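# Press the marked end of an ivory rocker switch

## Task

Push the marked end of the ivory rocker switch down so it stays pressed, with the switch still lying flat; finish with the robot no longer touching the switch, and keep every drink can, parts box and small stack bin upright.

## Robot and tools

Robot: two arms, left_arm and right_arm, each with six joints and a parallel gripper. Everywhere (action rows, result lists) joints are ordered waist, shoulder, elbow, wrist pitch, wrist yaw, wrist roll, then the gripper. Stated joint ranges in rad, per arm: waist -2.618 to 3.054, shoulder 0.000 to 3.142, elbow 0.000 to 3.142, wrist pitch -1.571 to 1.571, wrist yaw -1.571 to 1.571, wrist roll -2.094 to 2.094; actual ends may differ by up to 0.059 rad either way.

Frame: the scene frame has its origin at table-top height, halfway between the nominal arm bases; +x points out over the table, +z up, and left_arm sits on the +y side (this is not the image's left). Real bases are offset from nominal; a BASES line, if present, gives the calibrated positions. Printed hand positions and orientations can be a few cm off, worse at long reach. The gripper fingers point along its +z axis and close along its y axis; end_effector_position is the spot between the pads, roughly 1 cm short of the fingertips.

Row format (both tools): one flat list of 14 numbers covering both arms, even if one arm is idle: left waist, shoulder, elbow, wrist pitch, wrist yaw, wrist roll, left opening, then the same seven for right_arm. Joint entries are scaled offsets, not poses: 1.0 equals 2.224 rad for waist/shoulder/elbow and 8.485 rad for the three wrist joints, values in [-1, 1]. They are measured from the Joint targets shown when the action (or move) begins, so sending the same offset twice moves the joint twice. Opening is absolute: +1 fully open, -1 closed. To leave an arm as it is, send 0 for its joints and repeat its current opening (0 is itself an opening command).

execute_actions: actions is a list of actions; each action is a table of up to 15 rows, each row held for one 1/30 s control step, with the last row repeated to fill 15 steps. cameras picks images (omit or ["all"] for all, [] for none). An empty actions list just reports state. An action is rejected for both arms if it would push a joint more than 0.059 rad beyond its range; a malformed action rejects the whole call. Results also list joint positions at some steps.

move: target is either one 14-number row or a list of up to 15 rows; every row is offset from the same starting Joint targets, not from the previous row. speed (rad/s, 0.01 to 12.57, default 0.5) caps the joint with the longest travel; one value or one per target. blend (rad) rounds corners between listed targets. opening_speed (≥0.2 per second on the opening scale) ramps gripper changes. blocking=false returns early while the move continues. All joints move together, so the hand traces a curve; there is no collision avoidance, and the whole path lasts at most 10 s. The result adds a move: line: done, off_target (at rest more than 0.035 rad from target), moving, held (a check withheld steps) or fault; limits=held if steps were withheld. Done does not mean nothing was touched.

wait: seconds 0 to 10; holds the last commands while a running move continues. stop: brakes a running move (needs room). zoom_image: camera (cam_head_left or cam_head_right), region [x0, y0, x1, y1] in pixels, at most 504x504, of the latest image. finished_scene: scene is the current scene's integer number; call it only once the switch stays pressed and the hand is clear; it cannot be undone.

Results: end_effector_position (m) and end_effector_quat_wxyz in the scene frame; Joint positions (rad) and Joint velocities (rad/s) per arm with the finger-pad gap last (m, 0.094 open); "within noise" means that arm is still; Joint targets is the base for your next offsets; Tool commands shows current gripper commands; grip_measured is the finger opening on the command scale. Joint torques are total drive outputs, including gravity, with offsets and noise; joints 1-3 wrap at ±28 N m. "joint sent to its limit" means a joint reached its end; "joint command not followed" means the clearance check altered targets. Lines MOTOR HOT (75 °C) and OVER-TEMPERATURE FAULT (90 °C, arm folds and idles) warn about heat from pushing, stretching or holding.

Motion limits: each joint target may lead its measured angle by at most 0.339 rad (big joints) or 2.2 rad (wrist); targets placing the hand over 200 mm from its current position are scaled back. Big moves need several actions, and tiny ones may not start.

Cameras: cam_head_left and cam_head_right, both 896x504, head-mounted looking down at the table, with pinhole calibration provided.

Avoid: pressing the switch hard or fast (impact grows with speed and with how far the target lies beyond contact); knocking over or pushing off the table any can, box or bin; letting the two arms hit or squeeze each other; long pushes against things. After pressing, command targets back past the current joint positions to lift off so the arm stops pushing and ends clear of the switch.

Each tool is called after "Call:" as a command line: name --argument value for each argument, lists and objects as JSON in quotes; but a table of rows of numbers goes row by row, as --pt "numbers of a row", without its own name.

## Session

Call:
move --pt "0 -0.2473 0.0706 -0.0481 0 0 1.0 0 -0.2473 0.0706 -0.0481 0 0 1.0" --pt "0.607 -0.2473 0.0706 -0.0481 0 0 1.0 -0.607 -0.2473 0.0706 -0.0481 0 0 1.0" --speed '[1.5, 1.8]' --blend '[0.3, 0]'

Call:
zoom_image --camera "cam_head_left" --region '[180, 250, 410, 450]'

Call:
zoom_image --camera "cam_head_left" --region '[410, 250, 640, 450]'

Call:
zoom_image --camera "cam_head_right" --region '[200, 250, 430, 450]'

Call:
zoom_image --camera "cam_head_right" --region '[430, 250, 660, 450]'

Scene clock: 1.77 s.
left_arm: end_effector_position=(+0.1358, +0.6216, +0.2886) grip_measured=+1.000 end_effector_quat_wxyz=(+0.589, -0.410, +0.587, +0.375) | right_arm: end_effector_position=(+0.0569, -0.6102, +0.2469) grip_measured=+1.000 end_effector_quat_wxyz=(+0.528, +0.479, +0.566, -0.413)
Joint positions: left_arm=[1.409 0.961 0.561 0.375 0.215 -0.036 0.094] | right_arm=[-1.463 1.018 0.492 0.423 -0.127 0.026 0.094]
Joint velocities: within noise
Joint torques (N m): left_arm=[0.51 -2.13 10.11 2.19 0.04 -0.02] | right_arm=[-0.39 -2.21 10 2.13 -0.09 -0.07]
Heat: left arm: 25 °C; right arm: 30 °C.
Joint targets: left_arm=[1.415 0.954 0.578 0.376 0.217 -0.036] | right_arm=[-1.467 1.010 0.517 0.427 -0.133 0.026]
move: done; blend cut to 0.275 rad at target 1

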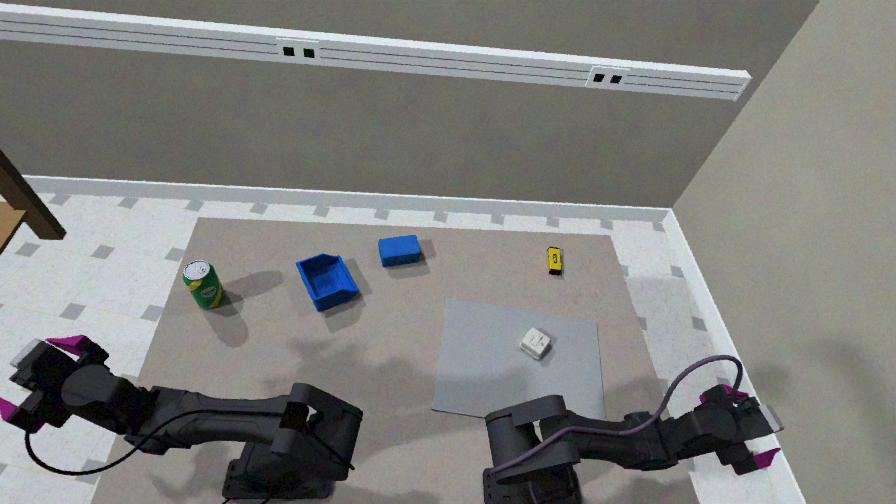

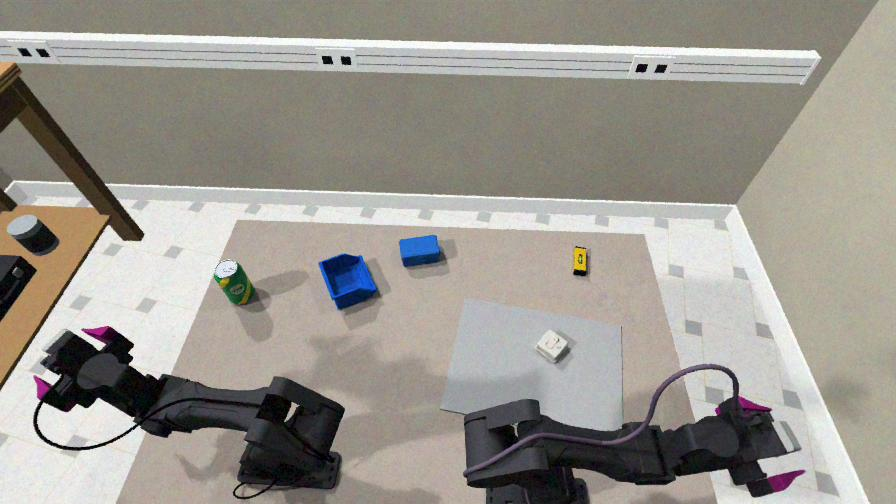

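Scaled by 2.191 from the camera's 896x504 image, which has a finer 1280x720 frame.

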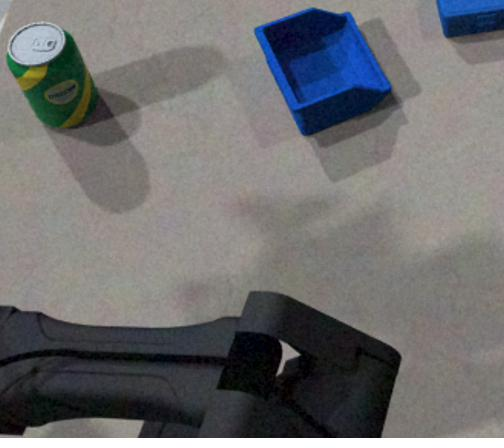

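Scaled by 2.191 from the camera's 896x504 image, which has a finer 1280x720 frame.

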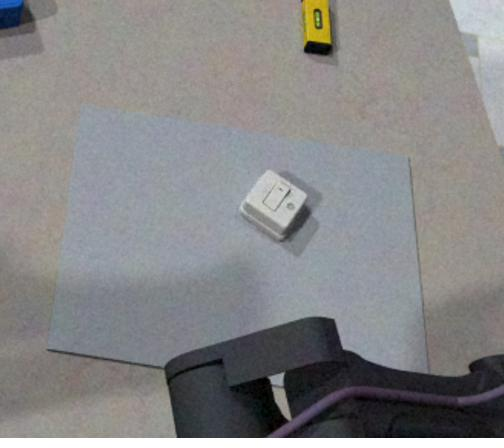

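Scaled by 2.191 from the camera's 896x504 image, which has a finer 1280x720 frame.

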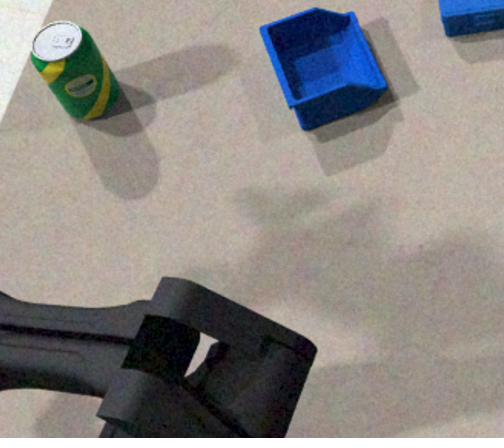

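Scaled by 2.191 from the camera's 896x504 image, which has a finer 1280x720 frame.

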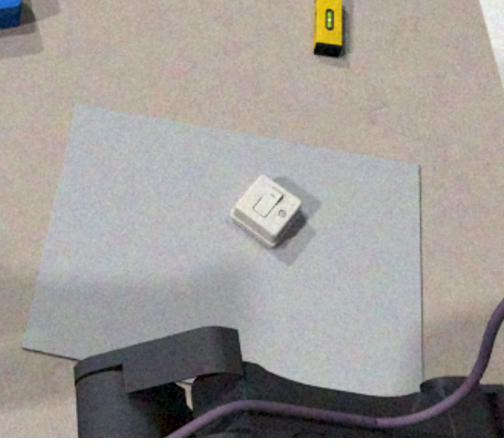

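Call:
zoom_image --camera "cam_head_left" --region '[510, 315, 570, 375]'

Call:
zoom_image --camera "cam_head_right" --region '[525, 315, 585, 375]'

Scaled by 8.400 from the camera's 896x504 image, which has a finer 1280x720 frame.

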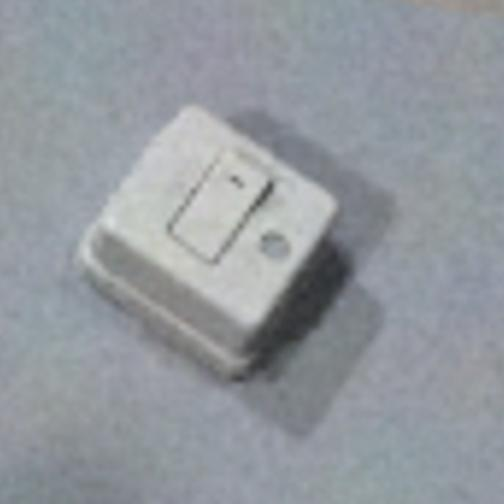

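Scaled by 8.400 from the camera's 896x504 image, which has a finer 1280x720 frame.

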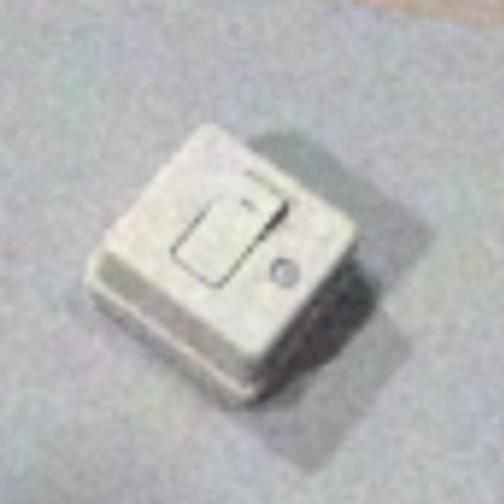

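Call:
move --pt "0 0 0 0 0 0 1.0 0.5917 0.3687 0.5580 -0.2289 0.0157 -0.0031 -1.0" --pt "0 0 0 0 0 0 1.0 0.5917 0.4586 0.4928 -0.2094 0.0157 -0.0031 -1.0" --pt "0 0 0 0 0 0 1.0 0.5917 0.4798 0.4317 -0.1879 0.0157 -0.0031 -1.0" --pt "0 0 0 0 0 0 1.0 0.5917 0.4807 0.4299 -0.1876 0.0157 -0.0031 -1.0" --pt "0 0 0 0 0 0 1.0 0.5917 0.3687 0.5580 -0.2289 0.0157 -0.0031 -1.0" --pt "0 0 0 0 0 0 1.0 0.3417 0.3687 0.5580 -0.2289 0.0157 -0.0031 -1.0" --speed '[1.5, 0.7, 0.35, 0.08, 1.0, 1.5]' --blend '[0.1, 0.03, 0, 0, 0.05, 0]'

Call:
zoom_image --camera "cam_head_left" --region '[510, 315, 570, 375]'

Call:
zoom_image --camera "cam_head_right" --region '[525, 315, 585, 375]'

Scene clock: 10.93 s.
left_arm: end_effector_position=(+0.1358, +0.6216, +0.2885) grip_measured=+1.000 end_effector_quat_wxyz=(+0.589, -0.410, +0.587, +0.375) | right_arm: end_effector_position=(+0.2508, -0.4684, +0.1674) grip_measured=-0.997 end_effector_quat_wxyz=(-0.003, +0.363, +0.932, +0.000)
Joint positions: left_arm=[1.409 0.961 0.561 0.374 0.215 -0.036 0.094] | right_arm=[-0.712 1.823 1.748 -1.502 0.001 0.001 0]
Joint velocities: within noise
Joint torques (N m): left_arm=[0.35 -2.15 10.04 2.16 0.06 0] | right_arm=[0.42 -6.65 7.08 0.26 -0.02 -0.04]
Heat: left arm: 27 °C; right arm: 31 °C.
Joint targets: left_arm=[1.415 0.954 0.578 0.376 0.217 -0.036] | right_arm=[-0.707 1.830 1.758 -1.515 0.000 -0.001]
move: done

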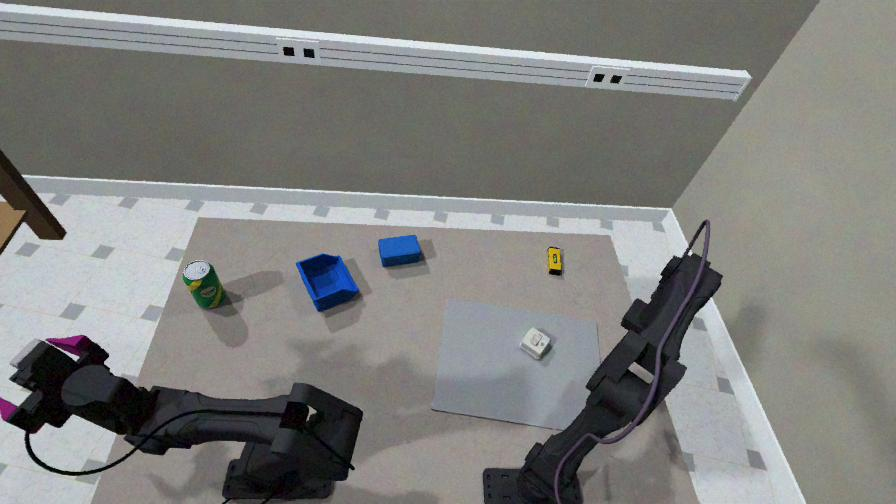

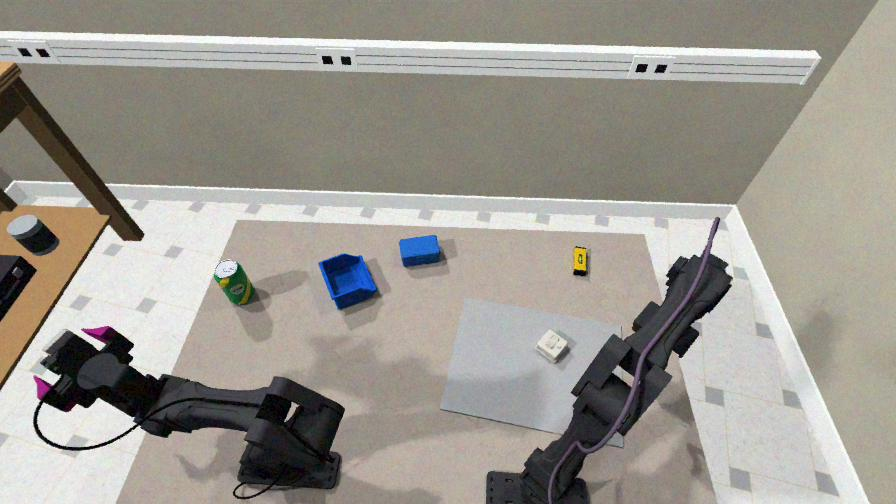

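Scaled by 8.400 from the camera's 896x504 image, which has a finer 1280x720 frame.

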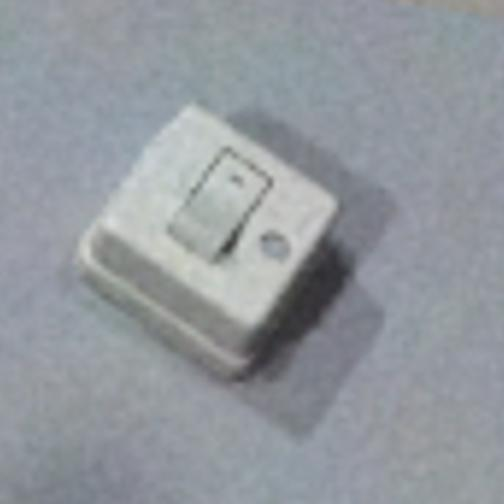

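Scaled by 8.400 from the camera's 896x504 image, which has a finer 1280x720 frame.

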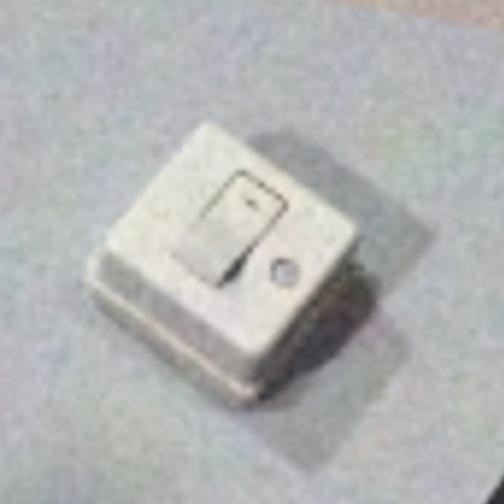

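Flipped: the marked end is down. I'm finishing this scene and starting the next one.

Call:
finished_scene --scene 2

The scene is finished: the task was done.


## Next scene

The same job, from a new start.

Call:
move --pt "0 -0.2473 0.0706 -0.0481 0 0 1.0 0 -0.2473 0.0706 -0.0481 0 0 1.0" --pt "0.607 -0.2473 0.0706 -0.0481 0 0 1.0 -0.607 -0.2473 0.0706 -0.0481 0 0 1.0" --speed '[1.5, 1.8]' --blend '[0.27, 0]'

Call:
zoom_image --camera "cam_head_left" --region '[180, 250, 410, 450]'

Call:
zoom_image --camera "cam_head_left" --region '[410, 250, 640, 450]'

Call:
zoom_image --camera "cam_head_right" --region '[200, 250, 430, 450]'

Call:
zoom_image --camera "cam_head_right" --region '[430, 250, 660, 450]'

Scene clock: 1.77 s.
left_arm: end_effector_position=(+0.1030, +0.6256, +0.2805) grip_measured=+1.000 end_effector_quat_wxyz=(+0.556, -0.468, +0.519, +0.450) | right_arm: end_effector_position=(+0.0543, -0.6211, +0.2885) grip_measured=+1.000 end_effector_quat_wxyz=(+0.534, +0.482, +0.492, -0.490)
Joint positions: left_arm=[1.36 0.95 0.475 0.498 -0.072 -0.052 0.094] | right_arm=[-1.347 1.064 0.527 0.59 0.14 0.025 0.094]
Joint velocities: within noise
Joint torques (N m): left_arm=[0.43 -2.18 9.95 2.21 0.02 -0.04] | right_arm=[-0.32 -2.41 9.61 2.13 -0.09 -0.02]
Heat: left arm: 24 °C; right arm: 28 °C.
Joint targets: left_arm=[1.365 0.942 0.493 0.501 -0.072 -0.052] | right_arm=[-1.351 1.059 0.550 0.601 0.134 0.026]
move: done

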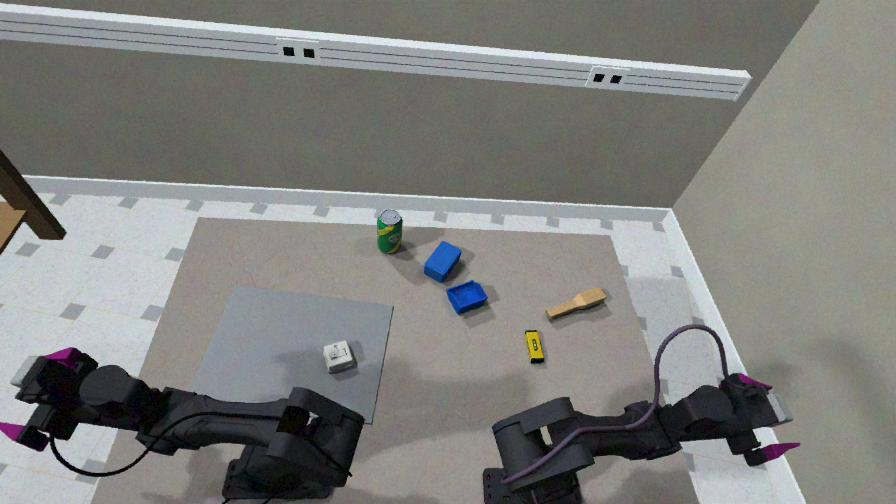

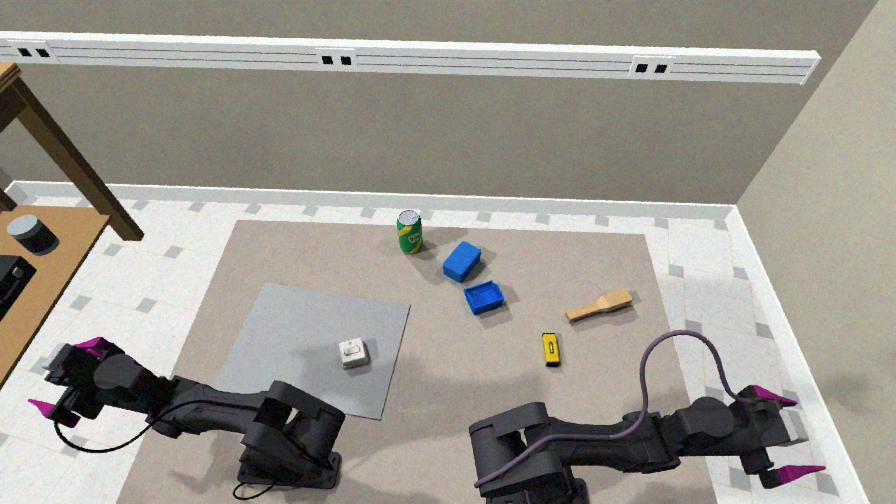

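Scaled by 2.191 from the camera's 896x504 image, which has a finer 1280x720 frame.

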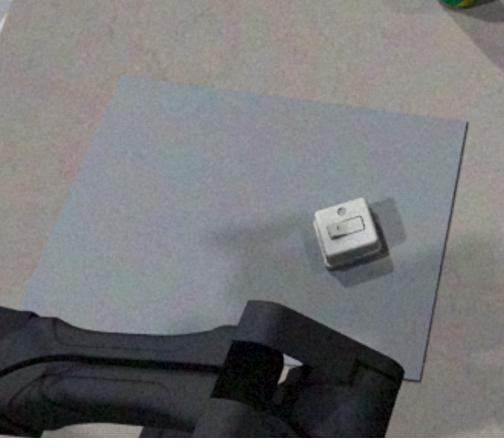

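Scaled by 2.191 from the camera's 896x504 image, which has a finer 1280x720 frame.

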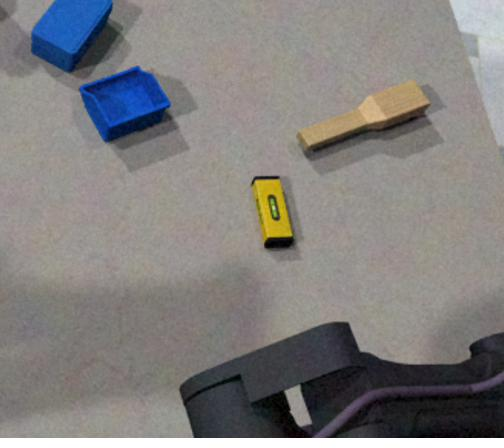

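Scaled by 2.191 from the camera's 896x504 image, which has a finer 1280x720 frame.

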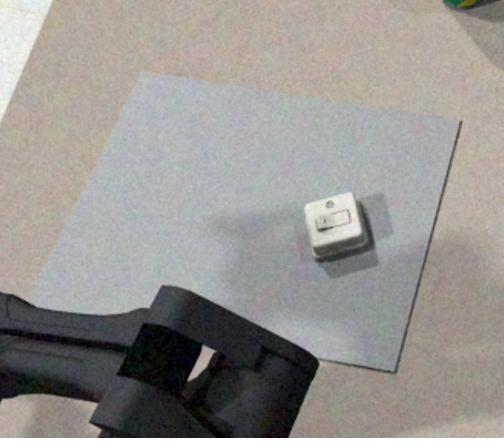

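Scaled by 2.191 from the camera's 896x504 image, which has a finer 1280x720 frame.

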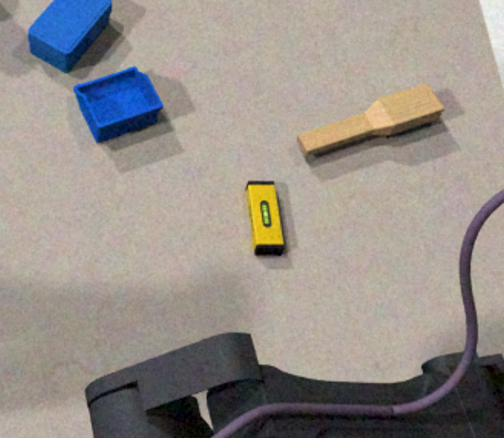

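Call:
zoom_image --camera "cam_head_left" --region '[310, 325, 370, 385]'

Call:
zoom_image --camera "cam_head_right" --region '[325, 325, 385, 385]'

Scaled by 8.400 from the camera's 896x504 image, which has a finer 1280x720 frame.

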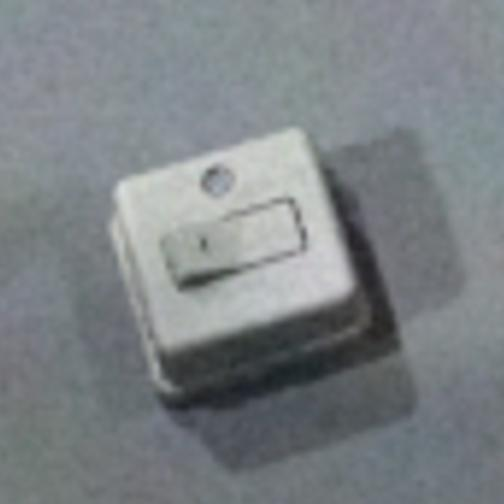

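Scaled by 8.400 from the camera's 896x504 image, which has a finer 1280x720 frame.

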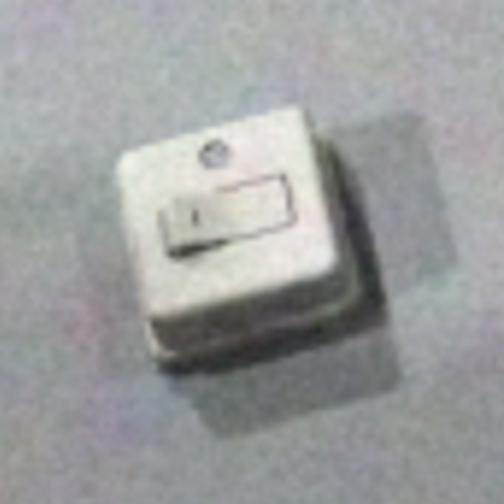

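Call:
move --pt "-0.7512 0.2806 0.4119 -0.2276 0.0085 0.0061 -1.0 0 0 0 0 0 0 1.0" --pt "-0.7512 0.3705 0.3467 -0.2081 0.0085 0.0061 -1.0 0 0 0 0 0 0 1.0" --pt "-0.7512 0.3986 0.2864 -0.1850 0.0085 0.0061 -1.0 0 0 0 0 0 0 1.0" --pt "-0.7512 0.3995 0.2846 -0.1847 0.0085 0.0061 -1.0 0 0 0 0 0 0 1.0" --pt "-0.7512 0.2806 0.4119 -0.2276 0.0085 0.0061 -1.0 0 0 0 0 0 0 1.0" --pt "-0.5012 0.2806 0.4119 -0.2276 0.0085 0.0061 -1.0 0 0 0 0 0 0 1.0" --speed '[1.6, 0.7, 0.35, 0.08, 1.0, 1.5]' --blend '[0.1, 0.03, 0, 0, 0.05, 0]'

Call:
zoom_image --camera "cam_head_left" --region '[310, 325, 370, 385]'

Call:
zoom_image --camera "cam_head_right" --region '[325, 325, 385, 385]'

Scene clock: 10.93 s.
left_arm: end_effector_position=(+0.2936, +0.3340, +0.1530) grip_measured=-0.995 end_effector_quat_wxyz=(-0.008, -0.120, +0.993, +0.000) | right_arm: end_effector_position=(+0.0543, -0.6211, +0.2885) grip_measured=+1.000 end_effector_quat_wxyz=(+0.534, +0.482, +0.492, -0.490)
Joint positions: left_arm=[0.248 1.567 1.401 -1.422 -0.002 -0.011 0] | right_arm=[-1.347 1.064 0.527 0.59 0.14 0.025 0.094]
Joint velocities: within noise
Joint torques (N m): left_arm=[0.18 -5.46 7.39 0.4 0.05 0.06] | right_arm=[-0.32 -2.41 9.61 2.14 -0.09 -0.01]
Heat: left arm: 25 °C; right arm: 30 °C.
Joint targets: left_arm=[0.250 1.566 1.409 -1.430 0.000 -0.001] | right_arm=[-1.351 1.059 0.550 0.601 0.134 0.026]
move: done

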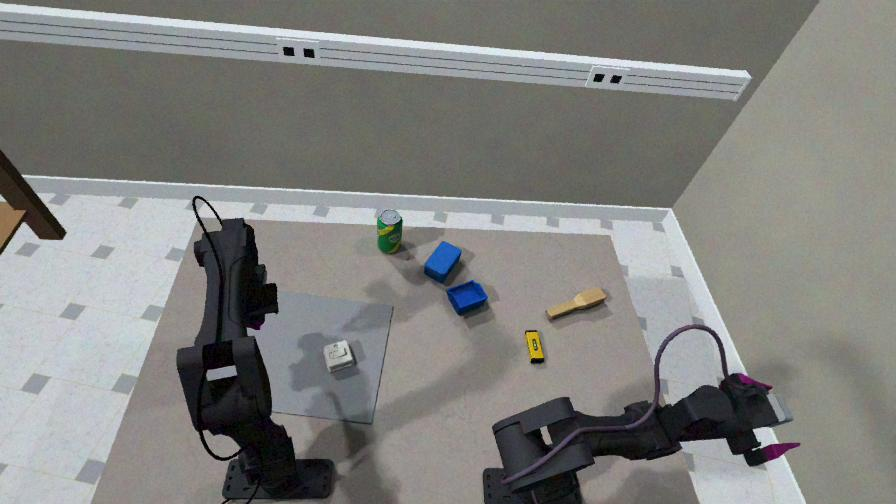

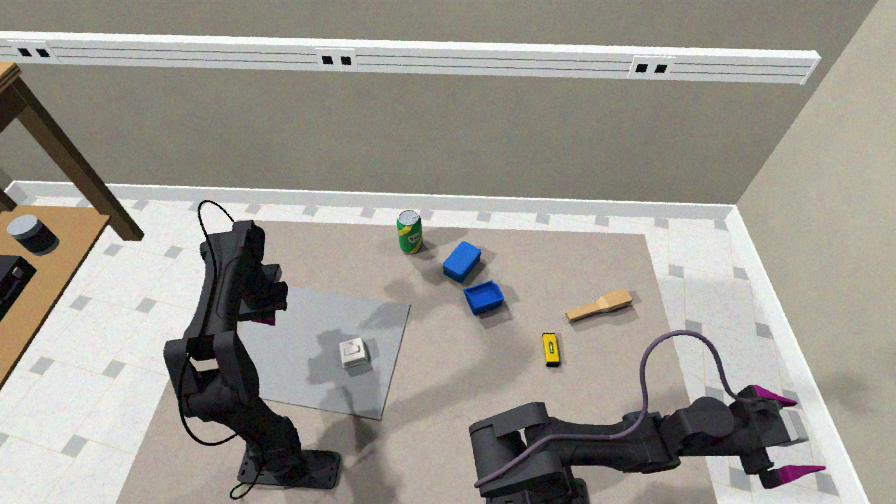

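Scaled by 8.400 from the camera's 896x504 image, which has a finer 1280x720 frame.

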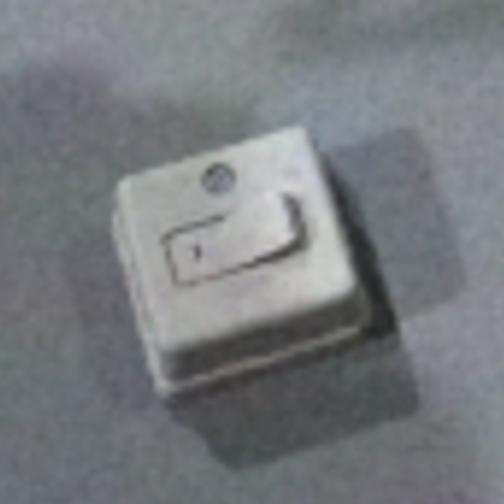

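Scaled by 8.400 from the camera's 896x504 image, which has a finer 1280x720 frame.

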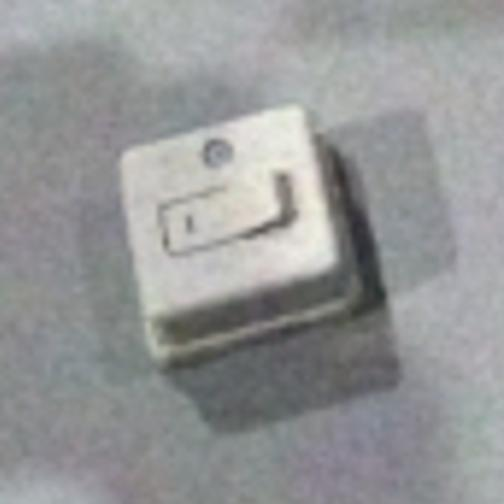

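Call:
finished_scene --scene 3

The scene is finished: the task was done.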